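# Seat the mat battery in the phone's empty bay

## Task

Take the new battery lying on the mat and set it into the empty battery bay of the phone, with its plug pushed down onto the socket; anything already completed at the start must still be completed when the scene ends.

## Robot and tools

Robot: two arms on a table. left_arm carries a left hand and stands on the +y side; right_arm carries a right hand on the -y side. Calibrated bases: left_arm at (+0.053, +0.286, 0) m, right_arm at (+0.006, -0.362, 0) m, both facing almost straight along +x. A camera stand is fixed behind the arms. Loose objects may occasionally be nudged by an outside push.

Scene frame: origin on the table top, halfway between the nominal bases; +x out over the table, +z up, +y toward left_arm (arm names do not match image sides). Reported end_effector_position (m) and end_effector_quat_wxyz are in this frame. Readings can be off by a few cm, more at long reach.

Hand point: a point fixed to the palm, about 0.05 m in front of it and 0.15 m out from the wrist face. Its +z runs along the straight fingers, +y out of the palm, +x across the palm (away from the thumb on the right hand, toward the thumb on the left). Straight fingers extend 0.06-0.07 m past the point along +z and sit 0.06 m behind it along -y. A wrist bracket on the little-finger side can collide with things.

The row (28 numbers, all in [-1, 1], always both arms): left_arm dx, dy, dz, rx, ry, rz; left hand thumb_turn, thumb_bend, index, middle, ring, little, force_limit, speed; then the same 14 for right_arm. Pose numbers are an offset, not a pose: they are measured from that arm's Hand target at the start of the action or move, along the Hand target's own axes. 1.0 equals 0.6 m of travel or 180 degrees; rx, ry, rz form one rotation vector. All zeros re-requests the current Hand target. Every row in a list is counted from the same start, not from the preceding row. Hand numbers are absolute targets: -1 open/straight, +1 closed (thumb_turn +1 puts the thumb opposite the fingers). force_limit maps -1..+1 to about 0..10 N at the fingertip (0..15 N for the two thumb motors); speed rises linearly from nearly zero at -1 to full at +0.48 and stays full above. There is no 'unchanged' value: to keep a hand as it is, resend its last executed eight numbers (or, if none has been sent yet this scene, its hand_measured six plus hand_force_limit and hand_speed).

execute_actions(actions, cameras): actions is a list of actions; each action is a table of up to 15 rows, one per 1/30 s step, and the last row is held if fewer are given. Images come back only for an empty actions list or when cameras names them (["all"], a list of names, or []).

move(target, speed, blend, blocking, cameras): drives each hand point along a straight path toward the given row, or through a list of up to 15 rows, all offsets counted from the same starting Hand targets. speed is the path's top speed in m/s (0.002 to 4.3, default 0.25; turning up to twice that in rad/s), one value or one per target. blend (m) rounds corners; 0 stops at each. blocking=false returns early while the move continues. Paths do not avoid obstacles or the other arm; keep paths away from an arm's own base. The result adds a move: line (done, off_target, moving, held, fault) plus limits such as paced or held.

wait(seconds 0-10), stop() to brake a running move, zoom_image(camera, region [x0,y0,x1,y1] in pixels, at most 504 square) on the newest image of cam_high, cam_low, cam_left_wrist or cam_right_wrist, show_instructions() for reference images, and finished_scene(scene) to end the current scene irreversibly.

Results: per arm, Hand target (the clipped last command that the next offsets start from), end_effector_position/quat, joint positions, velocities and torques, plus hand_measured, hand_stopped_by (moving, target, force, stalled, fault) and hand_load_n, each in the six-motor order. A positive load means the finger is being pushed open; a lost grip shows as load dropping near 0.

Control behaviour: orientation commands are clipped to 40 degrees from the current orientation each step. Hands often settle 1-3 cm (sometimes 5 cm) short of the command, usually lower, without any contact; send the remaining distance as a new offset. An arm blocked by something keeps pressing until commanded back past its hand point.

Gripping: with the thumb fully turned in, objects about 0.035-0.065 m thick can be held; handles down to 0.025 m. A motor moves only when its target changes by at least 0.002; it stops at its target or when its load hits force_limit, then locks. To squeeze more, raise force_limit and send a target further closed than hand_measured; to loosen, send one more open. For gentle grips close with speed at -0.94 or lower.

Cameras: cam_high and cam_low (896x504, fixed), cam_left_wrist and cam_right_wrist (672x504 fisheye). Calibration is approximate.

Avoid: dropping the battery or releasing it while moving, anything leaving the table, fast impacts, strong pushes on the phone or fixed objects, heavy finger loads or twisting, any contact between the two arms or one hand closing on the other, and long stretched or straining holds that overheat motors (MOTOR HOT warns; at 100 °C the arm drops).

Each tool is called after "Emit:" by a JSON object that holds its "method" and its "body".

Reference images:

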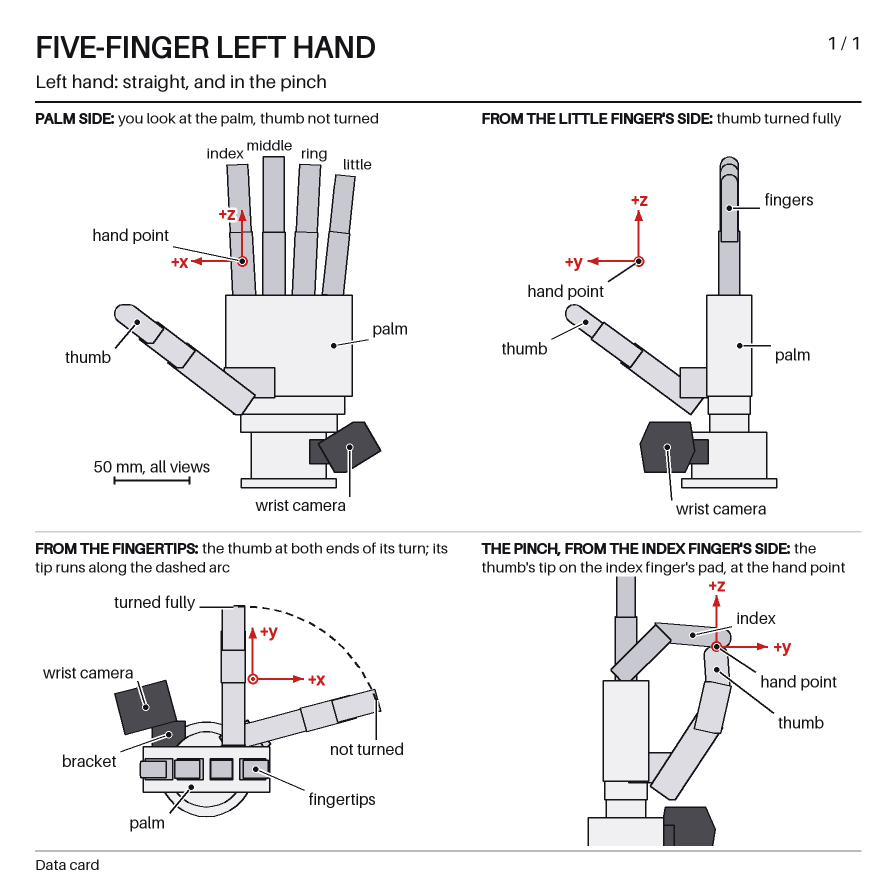

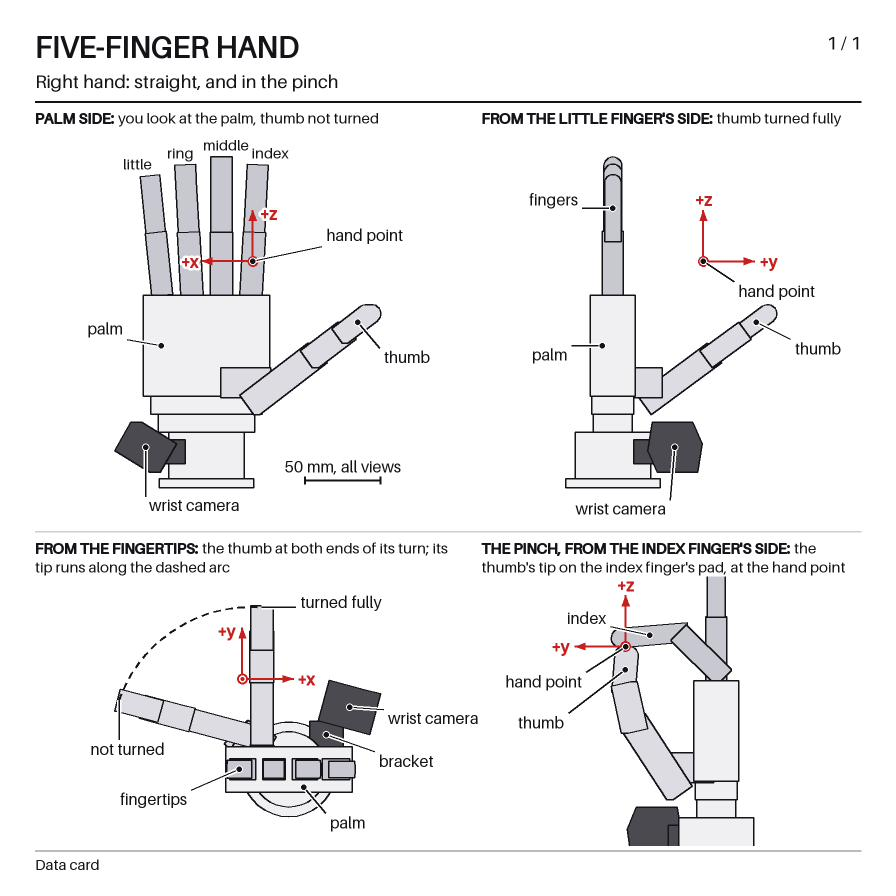

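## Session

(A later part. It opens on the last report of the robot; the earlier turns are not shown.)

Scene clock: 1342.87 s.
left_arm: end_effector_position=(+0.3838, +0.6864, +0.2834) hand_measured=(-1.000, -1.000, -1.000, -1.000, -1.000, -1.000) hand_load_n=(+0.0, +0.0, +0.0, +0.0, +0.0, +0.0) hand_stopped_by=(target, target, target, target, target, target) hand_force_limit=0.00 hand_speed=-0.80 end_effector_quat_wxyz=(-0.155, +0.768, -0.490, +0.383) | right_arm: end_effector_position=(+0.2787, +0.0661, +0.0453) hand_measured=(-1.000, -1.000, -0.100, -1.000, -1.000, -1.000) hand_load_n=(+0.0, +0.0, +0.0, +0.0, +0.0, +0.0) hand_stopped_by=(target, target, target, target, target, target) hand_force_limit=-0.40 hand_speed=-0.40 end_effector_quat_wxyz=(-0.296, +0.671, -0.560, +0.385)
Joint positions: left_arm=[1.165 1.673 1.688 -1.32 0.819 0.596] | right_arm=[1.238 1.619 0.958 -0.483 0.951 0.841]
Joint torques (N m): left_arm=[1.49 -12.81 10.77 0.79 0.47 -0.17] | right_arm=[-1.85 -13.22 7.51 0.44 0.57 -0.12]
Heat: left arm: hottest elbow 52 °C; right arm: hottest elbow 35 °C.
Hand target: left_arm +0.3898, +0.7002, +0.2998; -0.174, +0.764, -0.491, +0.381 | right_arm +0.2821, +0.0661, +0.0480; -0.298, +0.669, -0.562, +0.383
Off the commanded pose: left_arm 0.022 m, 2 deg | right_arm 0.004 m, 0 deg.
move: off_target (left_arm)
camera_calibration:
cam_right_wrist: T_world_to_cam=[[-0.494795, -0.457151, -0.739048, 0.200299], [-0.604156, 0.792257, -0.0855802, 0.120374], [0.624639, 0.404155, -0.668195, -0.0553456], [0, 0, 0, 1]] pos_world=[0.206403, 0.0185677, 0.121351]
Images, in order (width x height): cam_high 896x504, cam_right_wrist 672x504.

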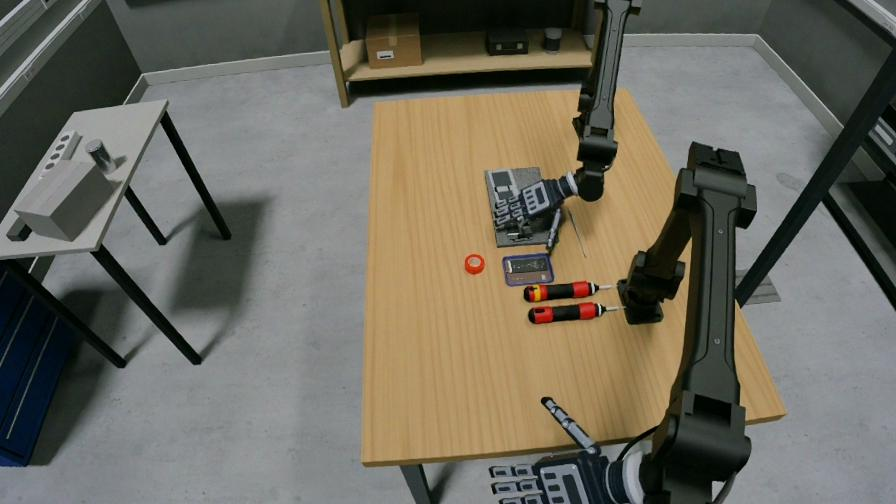

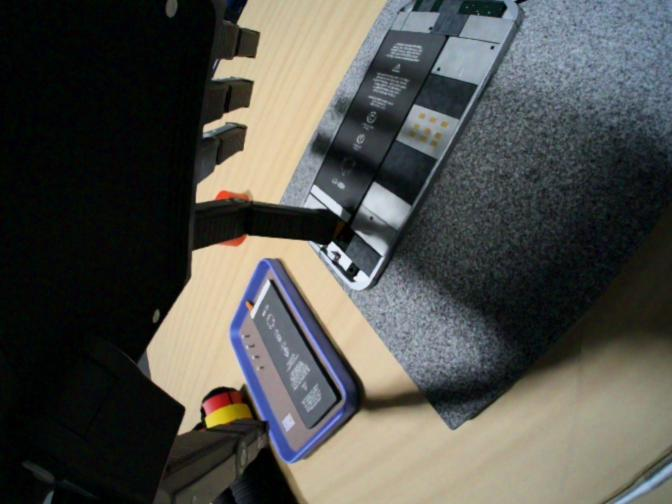

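Emit:
{"method": "move", "body": {"target": [0,0,0,0,0,0,-1,-1,-1,-1,-1,-1,0,-0.8,0.0052,0.0122,0.0078,0,0,0,-1,-1,-0.1,-1,-1,-1,-0.4,-0.4], "speed": 0.06, "cameras": ["cam_high","cam_right_wrist"]}}

Emit:
{"method": "zoom_image", "body": {"camera": "cam_high", "region": [500, 215, 535, 250]}}

Emit:
{"method": "zoom_image", "body": {"camera": "cam_right_wrist", "region": [300, 150, 440, 290]}}

Scene clock: 1363.87 s.
left_arm: end_effector_position=(+0.3838, +0.6864, +0.2834) hand_measured=(-1.000, -1.000, -1.000, -1.000, -1.000, -1.000) hand_load_n=(+0.0, +0.0, +0.0, +0.5, +0.0, +0.0) hand_stopped_by=(target, target, target, target, target, target) hand_force_limit=0.00 hand_speed=-0.80 end_effector_quat_wxyz=(-0.155, +0.768, -0.490, +0.383) | right_arm: end_effector_position=(+0.2783, +0.0654, +0.0415) hand_measured=(-1.000, -1.000, -0.100, -1.000, -1.000, -1.000) hand_load_n=(+0.0, +0.0, +0.0, +0.0, +0.0, +0.0) hand_stopped_by=(target, target, target, target, target, target) hand_force_limit=-0.40 hand_speed=-0.40 end_effector_quat_wxyz=(-0.301, +0.670, -0.561, +0.383)
Joint positions: left_arm=[1.165 1.673 1.688 -1.32 0.819 0.596] | right_arm=[1.238 1.619 0.941 -0.451 0.949 0.835]
Joint torques (N m): left_arm=[1.55 -12.81 10.77 0.81 0.47 -0.17] | right_arm=[-2.26 -12.81 6.94 0.47 0.54 -0.12]
Heat: left arm: hottest elbow 52 °C; right arm: hottest elbow 35 °C.
Hand target: left_arm +0.3898, +0.7002, +0.2998; -0.174, +0.764, -0.491, +0.381 | right_arm +0.2825, +0.0614, +0.0400; -0.298, +0.669, -0.562, +0.384
Off the commanded pose: left_arm 0.022 m, 2 deg | right_arm 0.006 m, 0 deg.
move: off_target (left_arm)
camera_calibration:
cam_right_wrist: T_world_to_cam=[[-0.490403, -0.451492, -0.745426, 0.195687], [-0.606595, 0.790974, -0.0800109, 0.12091], [0.625737, 0.412934, -0.661769, -0.058485], [0, 0, 0, 1]] pos_world=[0.205905, 0.016865, 0.116841]
Images, in order (width x height): cam_high 896x504, cam_right_wrist 672x504.

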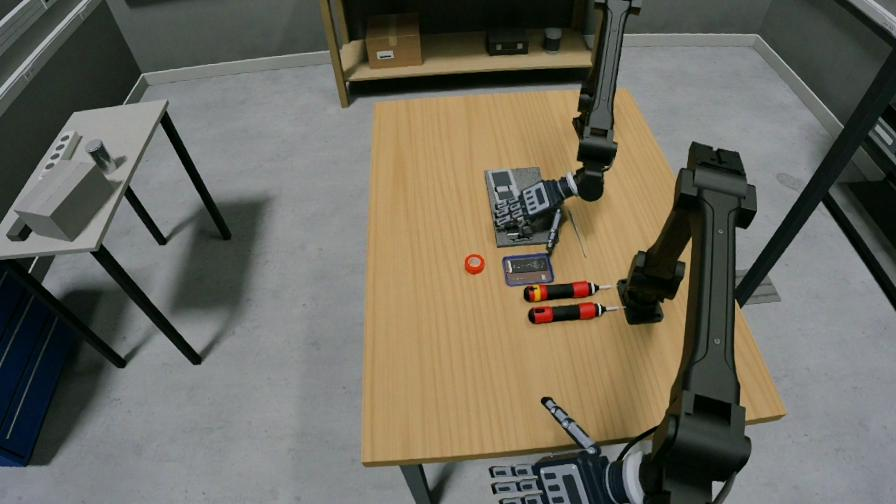

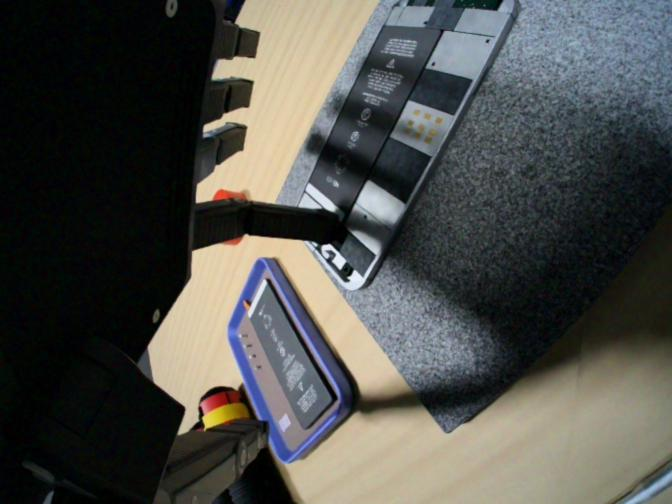

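Scaled by 14.400 from the camera's 896x504 image, which has a finer 1280x720 frame.

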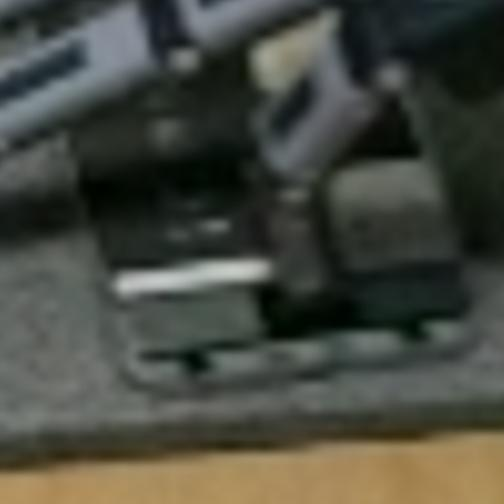

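Scaled by 3.600 from the camera's 672x504 image, which has a finer 960x720 frame.

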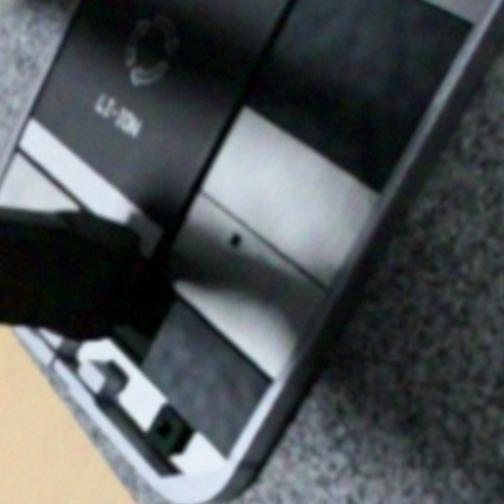

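Emit:
{"method": "move", "body": {"target": [0,0,0,0,0,0,-1,-1,-1,-1,-1,-1,0,-0.8,0.0003,0.0145,0.0089,0,0,0,-1,-1,-0.1,-1,-1,-1,-0.4,-0.4], "speed": 0.05, "cameras": ["cam_high","cam_right_wrist"]}}

Emit:
{"method": "zoom_image", "body": {"camera": "cam_high", "region": [500, 215, 535, 250]}}

Scene clock: 1379.10 s.
left_arm: end_effector_position=(+0.3838, +0.6864, +0.2834) hand_measured=(-1.000, -1.000, -1.000, -1.000, -1.000, -1.000) hand_load_n=(+0.0, +0.0, +0.0, -0.5, +0.0, -0.5) hand_stopped_by=(target, target, target, target, target, target) hand_force_limit=0.00 hand_speed=-0.80 end_effector_quat_wxyz=(-0.155, +0.768, -0.490, +0.383) | right_arm: end_effector_position=(+0.2788, +0.0654, +0.0393) hand_measured=(-1.000, -1.000, -0.100, -1.000, -1.000, -1.000) hand_load_n=(+0.0, -0.5, -2.0, +0.0, +0.0, +0.0) hand_stopped_by=(target, target, target, target, target, target) hand_force_limit=-0.40 hand_speed=-0.40 end_effector_quat_wxyz=(-0.307, +0.668, -0.561, +0.382)
Joint positions: left_arm=[1.165 1.673 1.688 -1.32 0.819 0.596] | right_arm=[1.238 1.619 0.928 -0.421 0.952 0.829]
Joint torques (N m): left_arm=[1.49 -12.86 10.78 0.79 0.48 -0.16] | right_arm=[-2.26 -11.63 6.61 0.55 0.41 -0.09]
Heat: left arm: hottest elbow 52 °C; right arm: hottest elbow 35 °C.
Hand target: left_arm +0.3898, +0.7002, +0.2998; -0.174, +0.764, -0.491, +0.381 | right_arm +0.2824, +0.0594, +0.0300; -0.298, +0.669, -0.562, +0.384
Off the commanded pose: left_arm 0.022 m, 2 deg | right_arm 0.012 m, 1 deg.
move: off_target (left_arm, right_arm)
camera_calibration:
cam_right_wrist: T_world_to_cam=[[-0.484227, -0.444345, -0.753712, 0.192366], [-0.607452, 0.790722, -0.0759019, 0.121072], [0.629703, 0.42109, -0.652807, -0.0622721], [0, 0, 0, 1]] pos_world=[0.205908, 0.0159647, 0.113527]
Images, in order (width x height): cam_high 896x504, cam_right_wrist 672x504.

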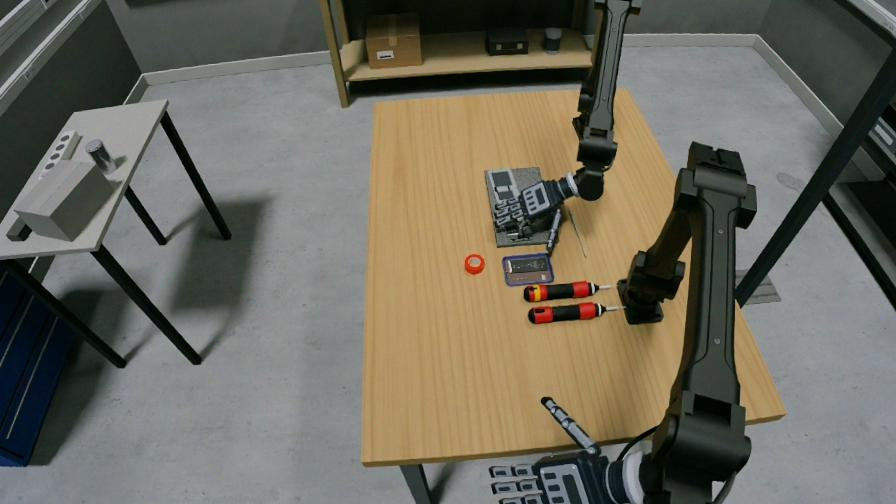

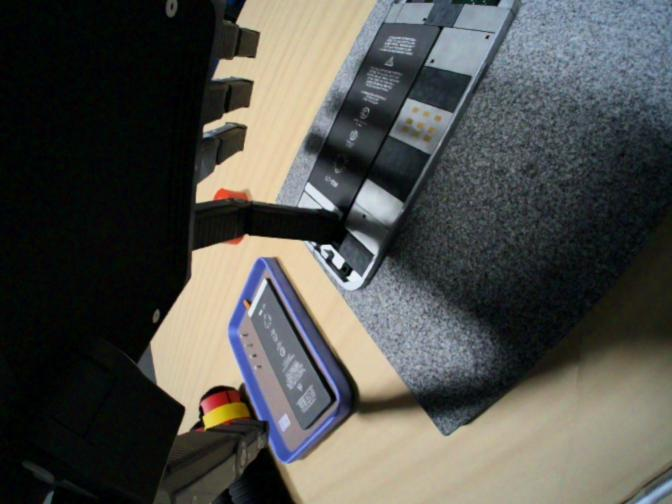

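Scaled by 14.400 from the camera's 896x504 image, which has a finer 1280x720 frame.

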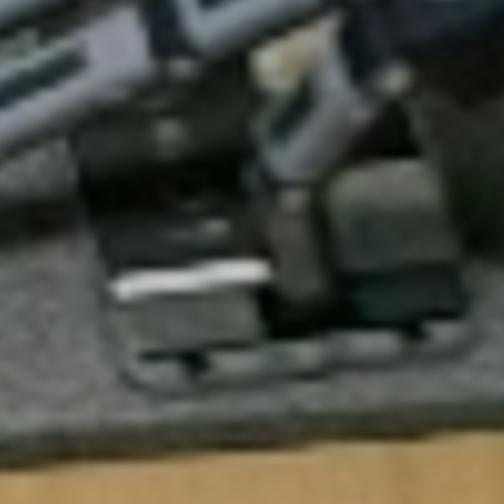

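Emit:
{"method": "move", "body": {"target": [0,0,0,0,0,0,-1,-1,-1,-1,-1,-1,0,-0.8,-0.0036,0.0166,0.0106,0,0,0,-1,-1,-0.1,-1,-1,-1,-0.4,-0.4], "speed": 0.05, "cameras": []}}

Scene clock: 1387.87 s.
left_arm: end_effector_position=(+0.3838, +0.6864, +0.2834) hand_measured=(-1.000, -1.000, -1.000, -1.000, -1.000, -1.000) hand_load_n=(+0.0, +0.0, +0.0, +0.0, +0.0, +0.0) hand_stopped_by=(target, target, target, target, target, target) hand_force_limit=0.00 hand_speed=-0.80 end_effector_quat_wxyz=(-0.155, +0.768, -0.490, +0.383) | right_arm: end_effector_position=(+0.2799, +0.0657, +0.0380) hand_measured=(-1.000, -1.000, -0.100, -1.000, -1.000, -1.000) hand_load_n=(-0.5, +0.0, -3.0, +0.0, +0.0, +0.0) hand_stopped_by=(target, target, target, target, target, target) hand_force_limit=-0.40 hand_speed=-0.40 end_effector_quat_wxyz=(-0.314, +0.663, -0.562, +0.382)
Joint positions: left_arm=[1.165 1.673 1.688 -1.32 0.819 0.596] | right_arm=[1.238 1.619 0.916 -0.391 0.957 0.826]
Joint torques (N m): left_arm=[1.61 -12.75 10.81 0.8 0.46 -0.17] | right_arm=[-2.26 -9.88 6.57 0.64 0.19 -0.05]
Heat: left arm: hottest elbow 52 °C; right arm: hottest elbow 35 °C.
Hand target: left_arm +0.3898, +0.7002, +0.2998; -0.174, +0.764, -0.491, +0.381 | right_arm +0.2825, +0.0594, +0.0180; -0.298, +0.669, -0.562, +0.384
Off the commanded pose: left_arm 0.022 m, 2 deg | right_arm 0.021 m, 2 deg.
move: off_target (left_arm, right_arm)
No camera images: "cameras" was empty.

Emit:
{"method": "move", "body": {"target": [0,0,0,0,0,0,-1,-1,-1,-1,-1,-1,0,-0.8,-0.0036,0.0166,0.0106,0,0,0,-1,-1,-0.1,-1,-1,-1,-0.4,-0.4], "speed": 0.05, "cameras": ["cam_high","cam_right_wrist"]}}

Emit:
{"method": "zoom_image", "body": {"camera": "cam_high", "region": [500, 215, 535, 250]}}

Emit:
{"method": "zoom_image", "body": {"camera": "cam_right_wrist", "region": [300, 150, 440, 290]}}

Scene clock: 1401.27 s.
left_arm: end_effector_position=(+0.3838, +0.6864, +0.2834) hand_measured=(-1.000, -1.000, -1.000, -1.000, -1.000, -1.000) hand_load_n=(+0.0, +0.0, +0.0, +0.0, +0.0, +0.0) hand_stopped_by=(target, target, target, target, target, target) hand_force_limit=0.00 hand_speed=-0.80 end_effector_quat_wxyz=(-0.155, +0.768, -0.490, +0.383) | right_arm: end_effector_position=(+0.2823, +0.0698, +0.0357) hand_measured=(-1.000, -1.000, -0.100, -1.000, -1.000, -1.000) hand_load_n=(+0.0, +0.0, -3.0, +0.0, +0.0, +0.0) hand_stopped_by=(target, target, target, target, target, target) hand_force_limit=-0.40 hand_speed=-0.40 end_effector_quat_wxyz=(-0.324, +0.657, -0.565, +0.381)
Joint positions: left_arm=[1.165 1.673 1.688 -1.32 0.819 0.596] | right_arm=[1.238 1.628 0.911 -0.352 0.963 0.826]
Joint torques (N m): left_arm=[1.55 -12.81 10.77 0.81 0.47 -0.16] | right_arm=[-2.32 -8.94 6.04 0.42 -0.06 -0.04]
Heat: left arm: hottest elbow 52 °C; right arm: hottest elbow 35 °C.
Hand target: left_arm +0.3898, +0.7002, +0.2998; -0.174, +0.764, -0.491, +0.381 | right_arm +0.2825, +0.0594, +0.0058; -0.298, +0.669, -0.562, +0.383
Off the commanded pose: left_arm 0.022 m, 2 deg | right_arm 0.031 m, 3 deg.
move: off_target (left_arm, right_arm)
camera_calibration:
cam_right_wrist: T_world_to_cam=[[-0.468001, -0.41702, -0.779146, 0.187779], [-0.603371, 0.794963, -0.0630657, 0.117399], [0.645692, 0.440599, -0.623662, -0.075569], [0, 0, 0, 1]] pos_world=[0.20751, 0.018275, 0.106581]
Images, in order (width x height): cam_high 896x504, cam_right_wrist 672x504.

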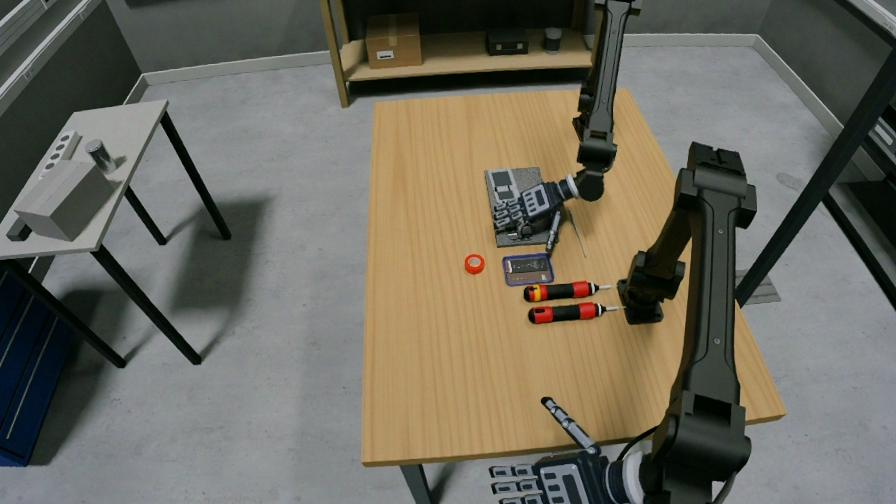

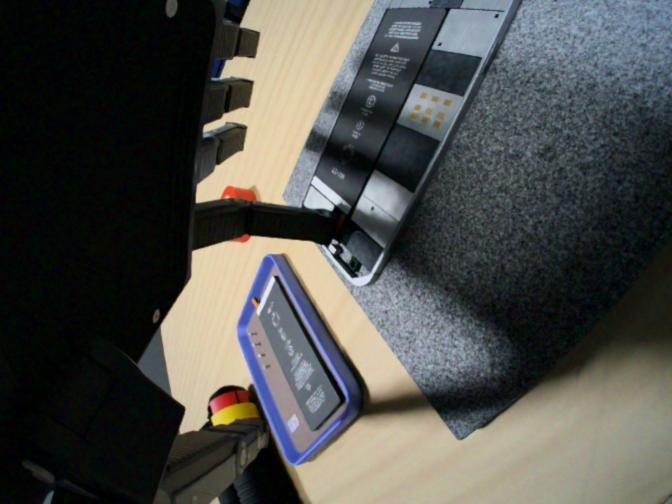

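Scaled by 14.400 from the camera's 896x504 image, which has a finer 1280x720 frame.

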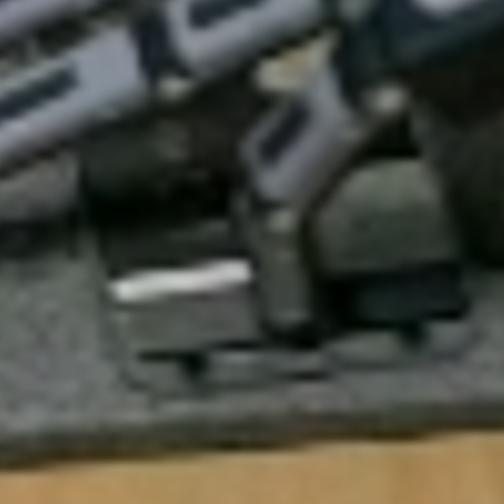

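Scaled by 3.600 from the camera's 672x504 image, which has a finer 960x720 frame.

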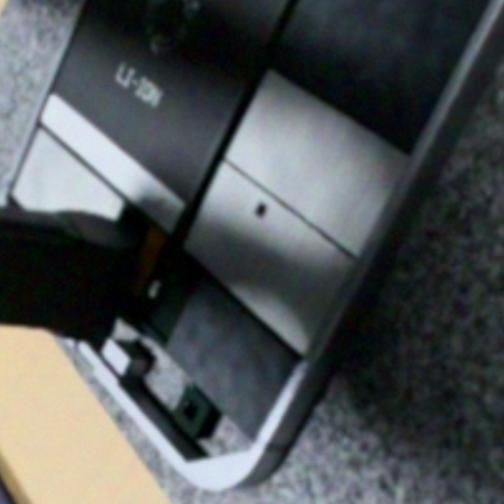

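Emit:
{"method": "move", "body": {"target": [0,0,0,0,0,0,-1,-1,-1,-1,-1,-1,0,-0.8,-0.0052,-0.0979,-0.0690,0,0,0,-1,-1,-0.1,-1,-1,-1,-0.4,-0.4], "speed": 0.1, "cameras": ["cam_high","cam_right_wrist"]}}

Emit:
{"method": "zoom_image", "body": {"camera": "cam_right_wrist", "region": [280, 100, 440, 260]}}

Emit:
{"method": "zoom_image", "body": {"camera": "cam_high", "region": [500, 215, 535, 250]}}

Scene clock: 1414.73 s.
left_arm: end_effector_position=(+0.3838, +0.6864, +0.2834) hand_measured=(-1.000, -1.000, -1.000, -1.000, -1.000, -1.000) hand_load_n=(+0.0, +0.0, +0.0, +0.0, +0.0, -0.5) hand_stopped_by=(target, target, target, target, target, target) hand_force_limit=0.00 hand_speed=-0.80 end_effector_quat_wxyz=(-0.155, +0.768, -0.490, +0.383) | right_arm: end_effector_position=(+0.2767, +0.0582, +0.0620) hand_measured=(-1.000, -1.000, -0.100, -1.000, -1.000, -1.000) hand_load_n=(-0.5, +0.0, +0.0, +0.0, +0.0, -0.5) hand_stopped_by=(target, target, target, target, target, target) hand_force_limit=-0.40 hand_speed=-0.40 end_effector_quat_wxyz=(-0.283, +0.675, -0.557, +0.391)
Joint positions: left_arm=[1.165 1.673 1.688 -1.32 0.819 0.596] | right_arm=[1.238 1.585 0.977 -0.569 0.955 0.846]
Joint torques (N m): left_arm=[1.61 -12.81 10.78 0.79 0.47 -0.17] | right_arm=[-0.67 -12.51 10.99 -0.21 0.64 0.05]
Heat: left arm: hottest elbow 52 °C; right arm: hottest elbow 35 °C.
Hand target: left_arm +0.3898, +0.7002, +0.2998; -0.174, +0.764, -0.491, +0.381 | right_arm +0.2778, +0.0749, +0.0758; -0.298, +0.670, -0.562, +0.384
Off the commanded pose: left_arm 0.022 m, 2 deg | right_arm 0.022 m, 2 deg.
move: off_target (left_arm, right_arm)
camera_calibration:
cam_right_wrist: T_world_to_cam=[[-0.501949, -0.475629, -0.722374, 0.210101], [-0.600948, 0.792467, -0.104204, 0.127073], [0.62202, 0.381804, -0.683606, -0.0367748], [0, 0, 0, 1]] pos_world=[0.204699, 0.0132695, 0.139874]
Images, in order (width x height): cam_high 896x504, cam_right_wrist 672x504.

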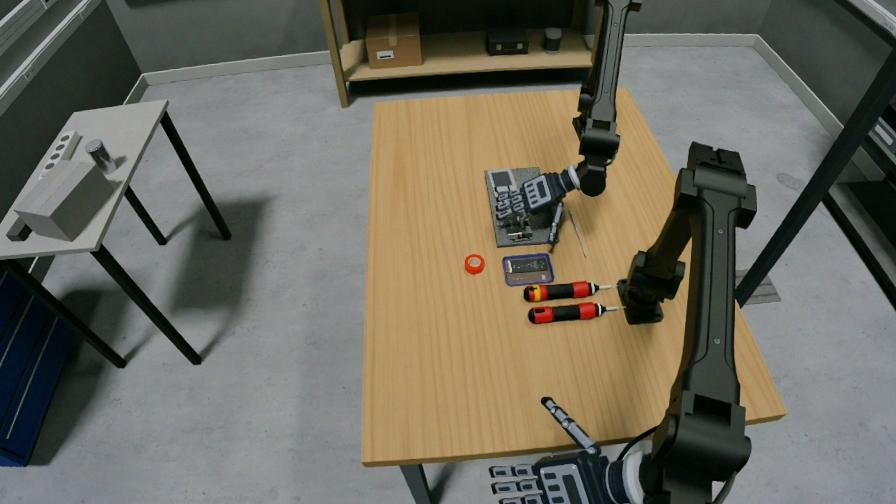

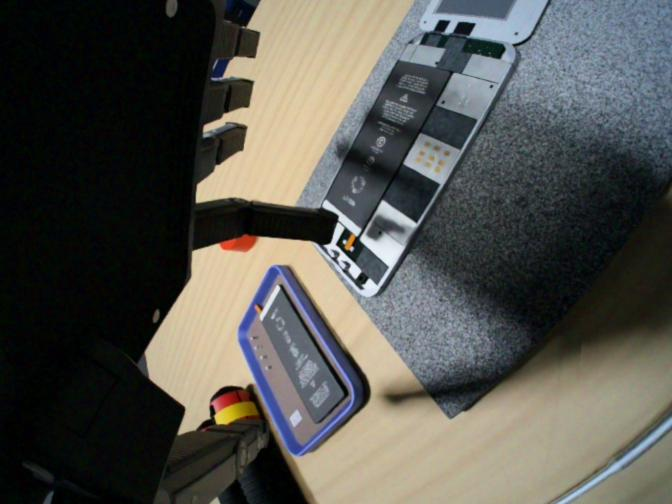

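Scaled by 3.150 from the camera's 672x504 image, which has a finer 960x720 frame.

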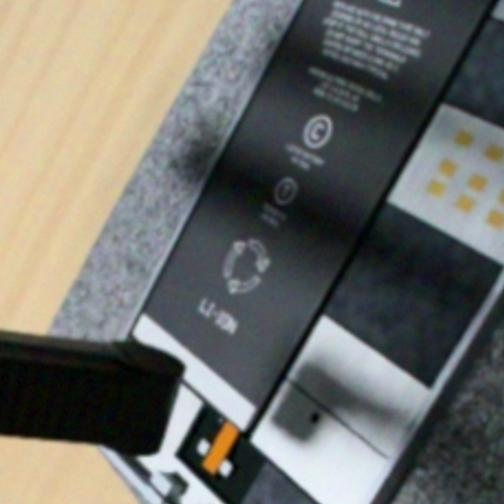

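Scaled by 14.400 from the camera's 896x504 image, which has a finer 1280x720 frame.

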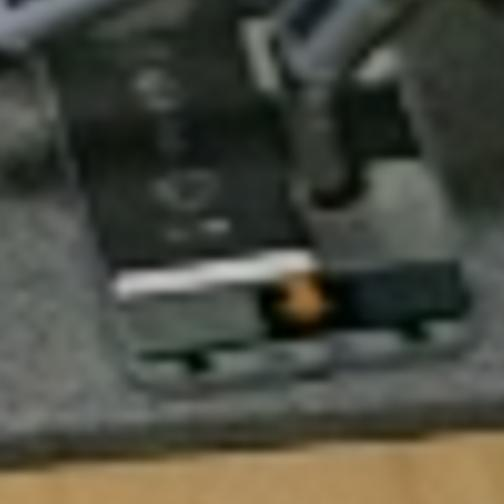

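Emit:
{"method": "zoom_image", "body": {"camera": "cam_right_wrist", "region": [325, 215, 385, 275]}}

Emit:
{"method": "zoom_image", "body": {"camera": "cam_right_wrist", "region": [380, 40, 480, 140]}}

Scaled by 8.400 from the camera's 672x504 image, which has a finer 960x720 frame.

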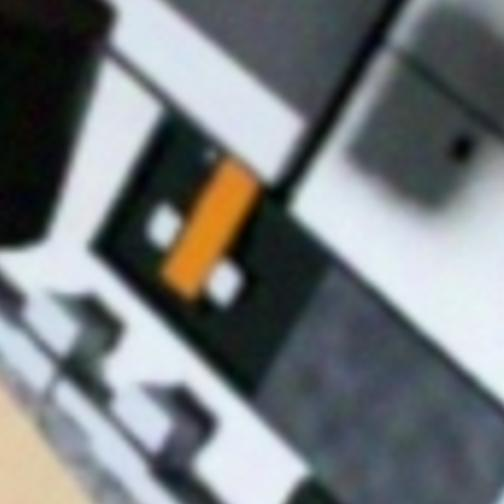

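Scaled by 5.040 from the camera's 672x504 image, which has a finer 960x720 frame.

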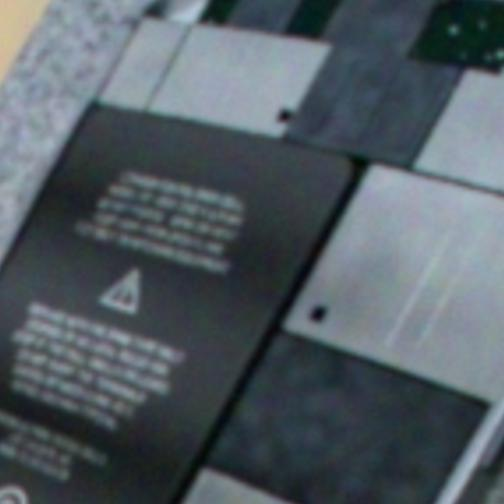

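Emit:
{"method": "move", "body": {"target": [[0,0,0,0,0,0,-1,-1,-1,-1,-1,-1,0,-0.8,-0.0348,-0.0022,-0.0215,0,0,0,-1,-1,-0.1,-1,-1,-1,-0.4,-0.4],[0,0,0,0,0,0,-1,-1,-1,-1,-1,-1,0,-0.8,0.0115,0.0397,0.0295,0,0,0,-1,-1,-0.1,-1,-1,-1,-0.4,-0.4],[0,0,0,0,0,0,-1,-1,-1,-1,-1,-1,0,-0.8,0.0150,0.0632,0.0438,0,0,0,-1,-1,-0.1,-1,-1,-1,-0.4,-0.4]], "speed": [0.1,0.1,0.05], "cameras": ["cam_high","cam_right_wrist"]}}

Emit:
{"method": "zoom_image", "body": {"camera": "cam_high", "region": [500, 215, 535, 250]}}

Scene clock: 1472.03 s.
left_arm: end_effector_position=(+0.3838, +0.6864, +0.2834) hand_measured=(-1.000, -1.000, -1.000, -1.000, -1.000, -1.000) hand_load_n=(+0.0, +0.0, +0.0, +0.0, +0.0, +0.0) hand_stopped_by=(target, target, target, target, target, target) hand_force_limit=0.00 hand_speed=-0.80 end_effector_quat_wxyz=(-0.155, +0.768, -0.490, +0.383) | right_arm: end_effector_position=(+0.2770, +0.0627, +0.0406) hand_measured=(-1.000, -1.000, -0.100, -1.000, -1.000, -1.000) hand_load_n=(-0.5, -0.5, +0.0, +0.0, +0.0, +0.0) hand_stopped_by=(target, target, target, target, target, target) hand_force_limit=-0.40 hand_speed=-0.40 end_effector_quat_wxyz=(-0.306, +0.667, -0.562, +0.381)
Joint positions: left_arm=[1.165 1.673 1.688 -1.32 0.819 0.596] | right_arm=[1.239 1.609 0.922 -0.428 0.949 0.835]
Joint torques (N m): left_arm=[1.55 -12.75 10.78 0.81 0.46 -0.17] | right_arm=[-2.2 -11.4 7.1 0.49 0.55 -0.14]
Heat: left arm: hottest elbow 52 °C; right arm: hottest elbow 38 °C.
Hand target: left_arm +0.3898, +0.7002, +0.2998; -0.174, +0.764, -0.491, +0.381 | right_arm +0.2808, +0.0581, +0.0322; -0.298, +0.670, -0.562, +0.384
Off the commanded pose: left_arm 0.022 m, 2 deg | right_arm 0.010 m, 1 deg.
move: off_target (left_arm)
camera_calibration:
cam_right_wrist: T_world_to_cam=[[-0.486994, -0.442328, -0.753116, 0.19195], [-0.606791, 0.791546, -0.0725248, 0.121892], [0.628206, 0.421665, -0.653878, -0.0586832], [0, 0, 0, 1]] pos_world=[0.204306, 0.0131663, 0.115029]
Images, in order (width x height): cam_high 896x504, cam_right_wrist 672x504.

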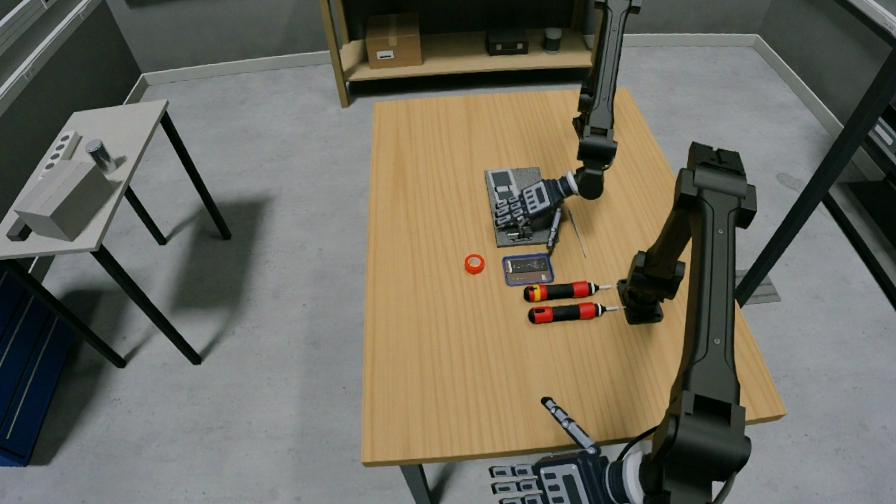

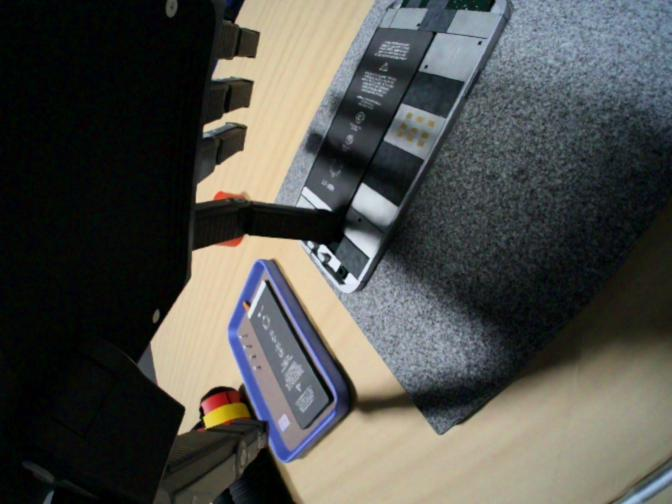

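Scaled by 14.400 from the camera's 896x504 image, which has a finer 1280x720 frame.

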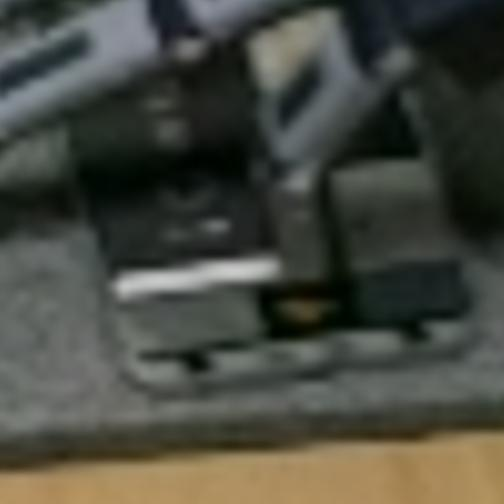

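Emit:
{"method": "move", "body": {"target": [0,0,0,0,0,0,-1,-1,-1,-1,-1,-1,0,-0.8,-0.0056,0.0161,0.0105,0,0,0,-1,-1,-0.1,-1,-1,-1,-0.4,-0.4], "speed": 0.05, "cameras": ["cam_high","cam_right_wrist"]}}

Emit:
{"method": "zoom_image", "body": {"camera": "cam_high", "region": [500, 215, 535, 250]}}

Scene clock: 1485.20 s.
left_arm: end_effector_position=(+0.3838, +0.6864, +0.2834) hand_measured=(-1.000, -1.000, -1.000, -1.000, -1.000, -1.000) hand_load_n=(+0.0, +0.0, +0.0, +0.0, -0.5, +0.0) hand_stopped_by=(target, target, target, target, target, target) hand_force_limit=0.00 hand_speed=-0.80 end_effector_quat_wxyz=(-0.155, +0.768, -0.490, +0.383) | right_arm: end_effector_position=(+0.2787, +0.0641, +0.0389) hand_measured=(-1.000, -1.000, -0.100, -1.000, -1.000, -1.000) hand_load_n=(+0.0, +0.0, -3.0, +0.0, +0.0, +0.0) hand_stopped_by=(target, target, target, target, target, target) hand_force_limit=-0.40 hand_speed=-0.40 end_effector_quat_wxyz=(-0.312, +0.664, -0.562, +0.382)
Joint positions: left_arm=[1.165 1.673 1.688 -1.32 0.819 0.596] | right_arm=[1.239 1.614 0.916 -0.403 0.956 0.83]
Joint torques (N m): left_arm=[1.61 -12.81 10.76 0.83 0.47 -0.17] | right_arm=[-2.08 -9.88 6.75 0.66 0.28 -0.02]
Heat: left arm: hottest elbow 52 °C; right arm: hottest elbow 37 °C.
Hand target: left_arm +0.3898, +0.7002, +0.2998; -0.174, +0.764, -0.491, +0.381 | right_arm +0.2809, +0.0596, +0.0204; -0.299, +0.669, -0.562, +0.383
Off the commanded pose: left_arm 0.022 m, 2 deg | right_arm 0.019 m, 2 deg.
move: off_target (left_arm, right_arm)
camera_calibration:
cam_right_wrist: T_world_to_cam=[[-0.479156, -0.436487, -0.761504, 0.189918], [-0.605775, 0.792284, -0.0729626, 0.121351], [0.635174, 0.426339, -0.644041, -0.0640713], [0, 0, 0, 1]] pos_world=[0.205208, 0.0140681, 0.112213]
Images, in order (width x height): cam_high 896x504, cam_right_wrist 672x504.

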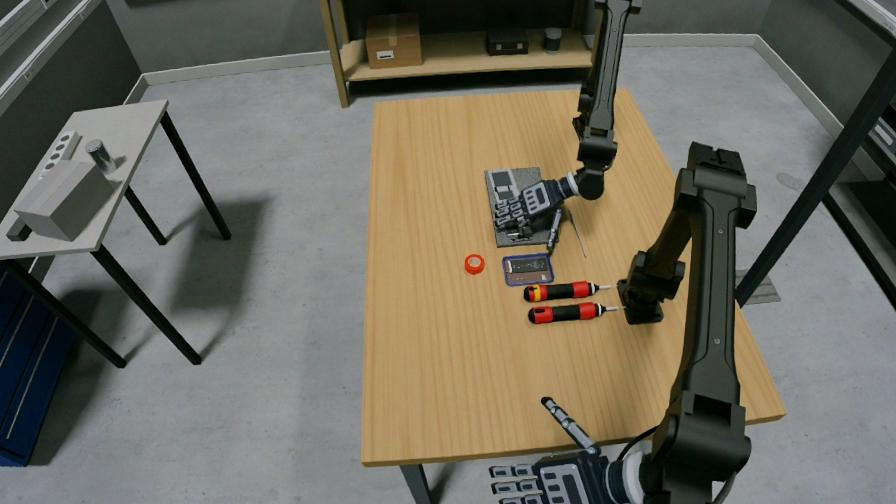

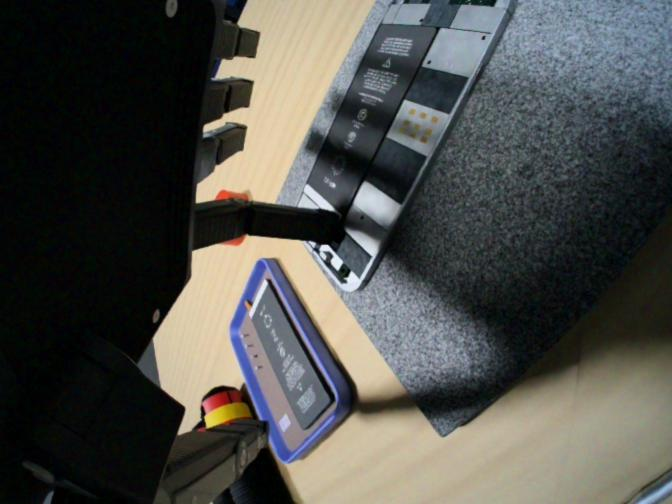

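Scaled by 14.400 from the camera's 896x504 image, which has a finer 1280x720 frame.

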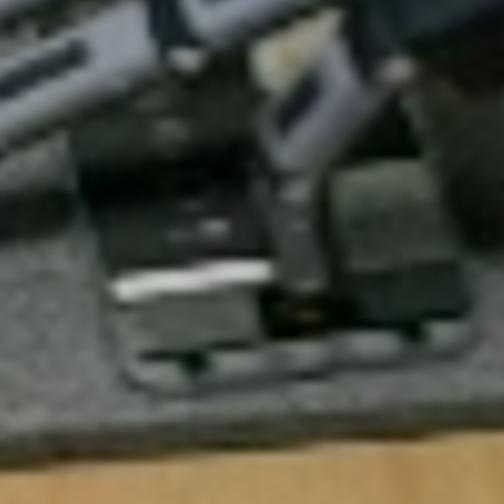

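Emit:
{"method": "move", "body": {"target": [0,0,0,0,0,0,-1,-1,-1,-1,-1,-1,0,-0.8,0.0039,0.0141,0.0044,0,0,0,-1,-1,-0.1,-1,-1,-1,-0.4,-0.4], "speed": 0.05, "cameras": ["cam_high","cam_right_wrist"]}}

Emit:
{"method": "zoom_image", "body": {"camera": "cam_high", "region": [500, 215, 535, 250]}}

Scene clock: 1497.40 s.
left_arm: end_effector_position=(+0.3838, +0.6864, +0.2834) hand_measured=(-1.000, -1.000, -1.000, -1.000, -1.000, -1.000) hand_load_n=(-0.5, +0.0, +0.0, +0.0, +0.0, +0.0) hand_stopped_by=(target, target, target, target, target, target) hand_force_limit=0.00 hand_speed=-0.80 end_effector_quat_wxyz=(-0.155, +0.768, -0.490, +0.383) | right_arm: end_effector_position=(+0.2795, +0.0628, +0.0370) hand_measured=(-1.000, -1.000, -0.100, -1.000, -1.000, -1.000) hand_load_n=(+0.0, +0.0, -5.0, +0.0, +0.0, +0.0) hand_stopped_by=(target, target, target, target, target, target) hand_force_limit=-0.40 hand_speed=-0.40 end_effector_quat_wxyz=(-0.317, +0.660, -0.563, +0.383)
Joint positions: left_arm=[1.165 1.673 1.688 -1.32 0.819 0.596] | right_arm=[1.239 1.614 0.903 -0.377 0.963 0.829]
Joint torques (N m): left_arm=[1.61 -12.81 10.77 0.81 0.47 -0.16] | right_arm=[-1.96 -9.29 6.11 0.58 0.03 -0.02]
Heat: left arm: hottest elbow 52 °C; right arm: hottest elbow 37 °C.
Hand target: left_arm +0.3898, +0.7002, +0.2998; -0.174, +0.764, -0.491, +0.381 | right_arm +0.2789, +0.0554, +0.0123; -0.298, +0.669, -0.562, +0.384
Off the commanded pose: left_arm 0.022 m, 2 deg | right_arm 0.026 m, 2 deg.
move: off_target (left_arm, right_arm)
camera_calibration:
cam_right_wrist: T_world_to_cam=[[-0.472982, -0.427633, -0.770336, 0.186267], [-0.602656, 0.794819, -0.0711974, 0.121535], [0.642724, 0.430572, -0.633651, -0.0680906], [0, 0, 0, 1]] pos_world=[0.205108, 0.0123736, 0.108996]
Images, in order (width x height): cam_high 896x504, cam_right_wrist 672x504.

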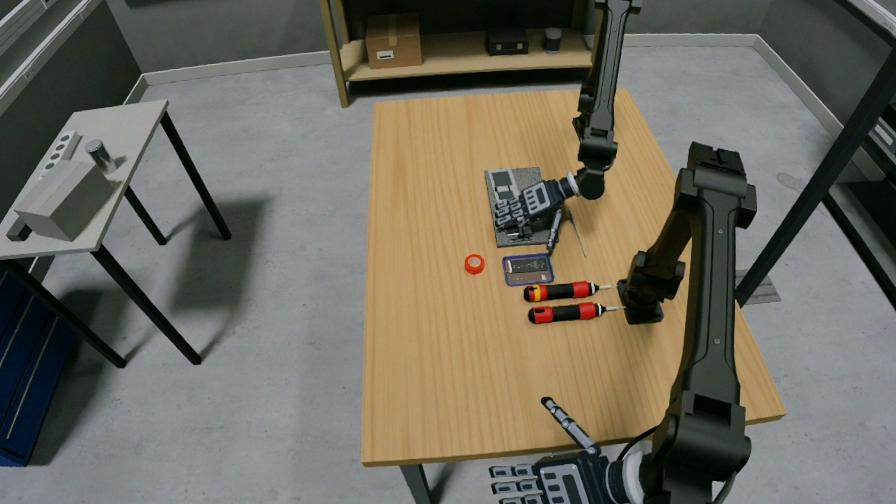

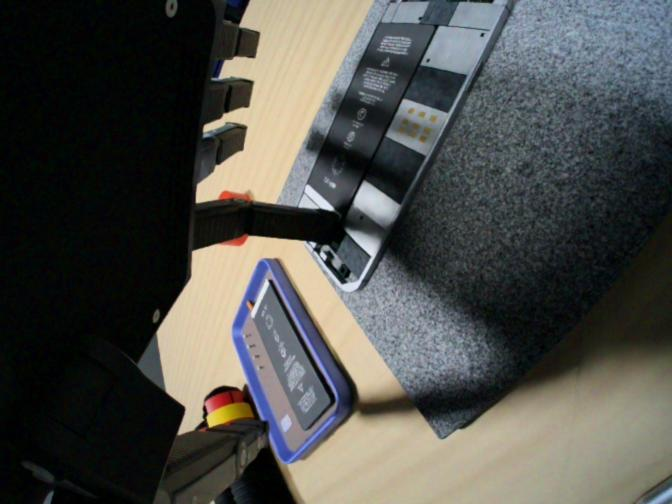

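Scaled by 14.400 from the camera's 896x504 image, which has a finer 1280x720 frame.

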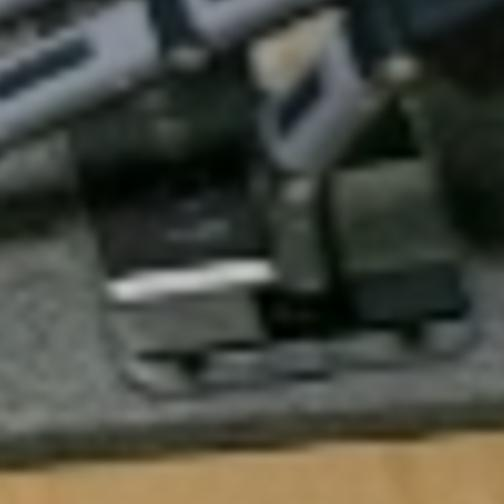

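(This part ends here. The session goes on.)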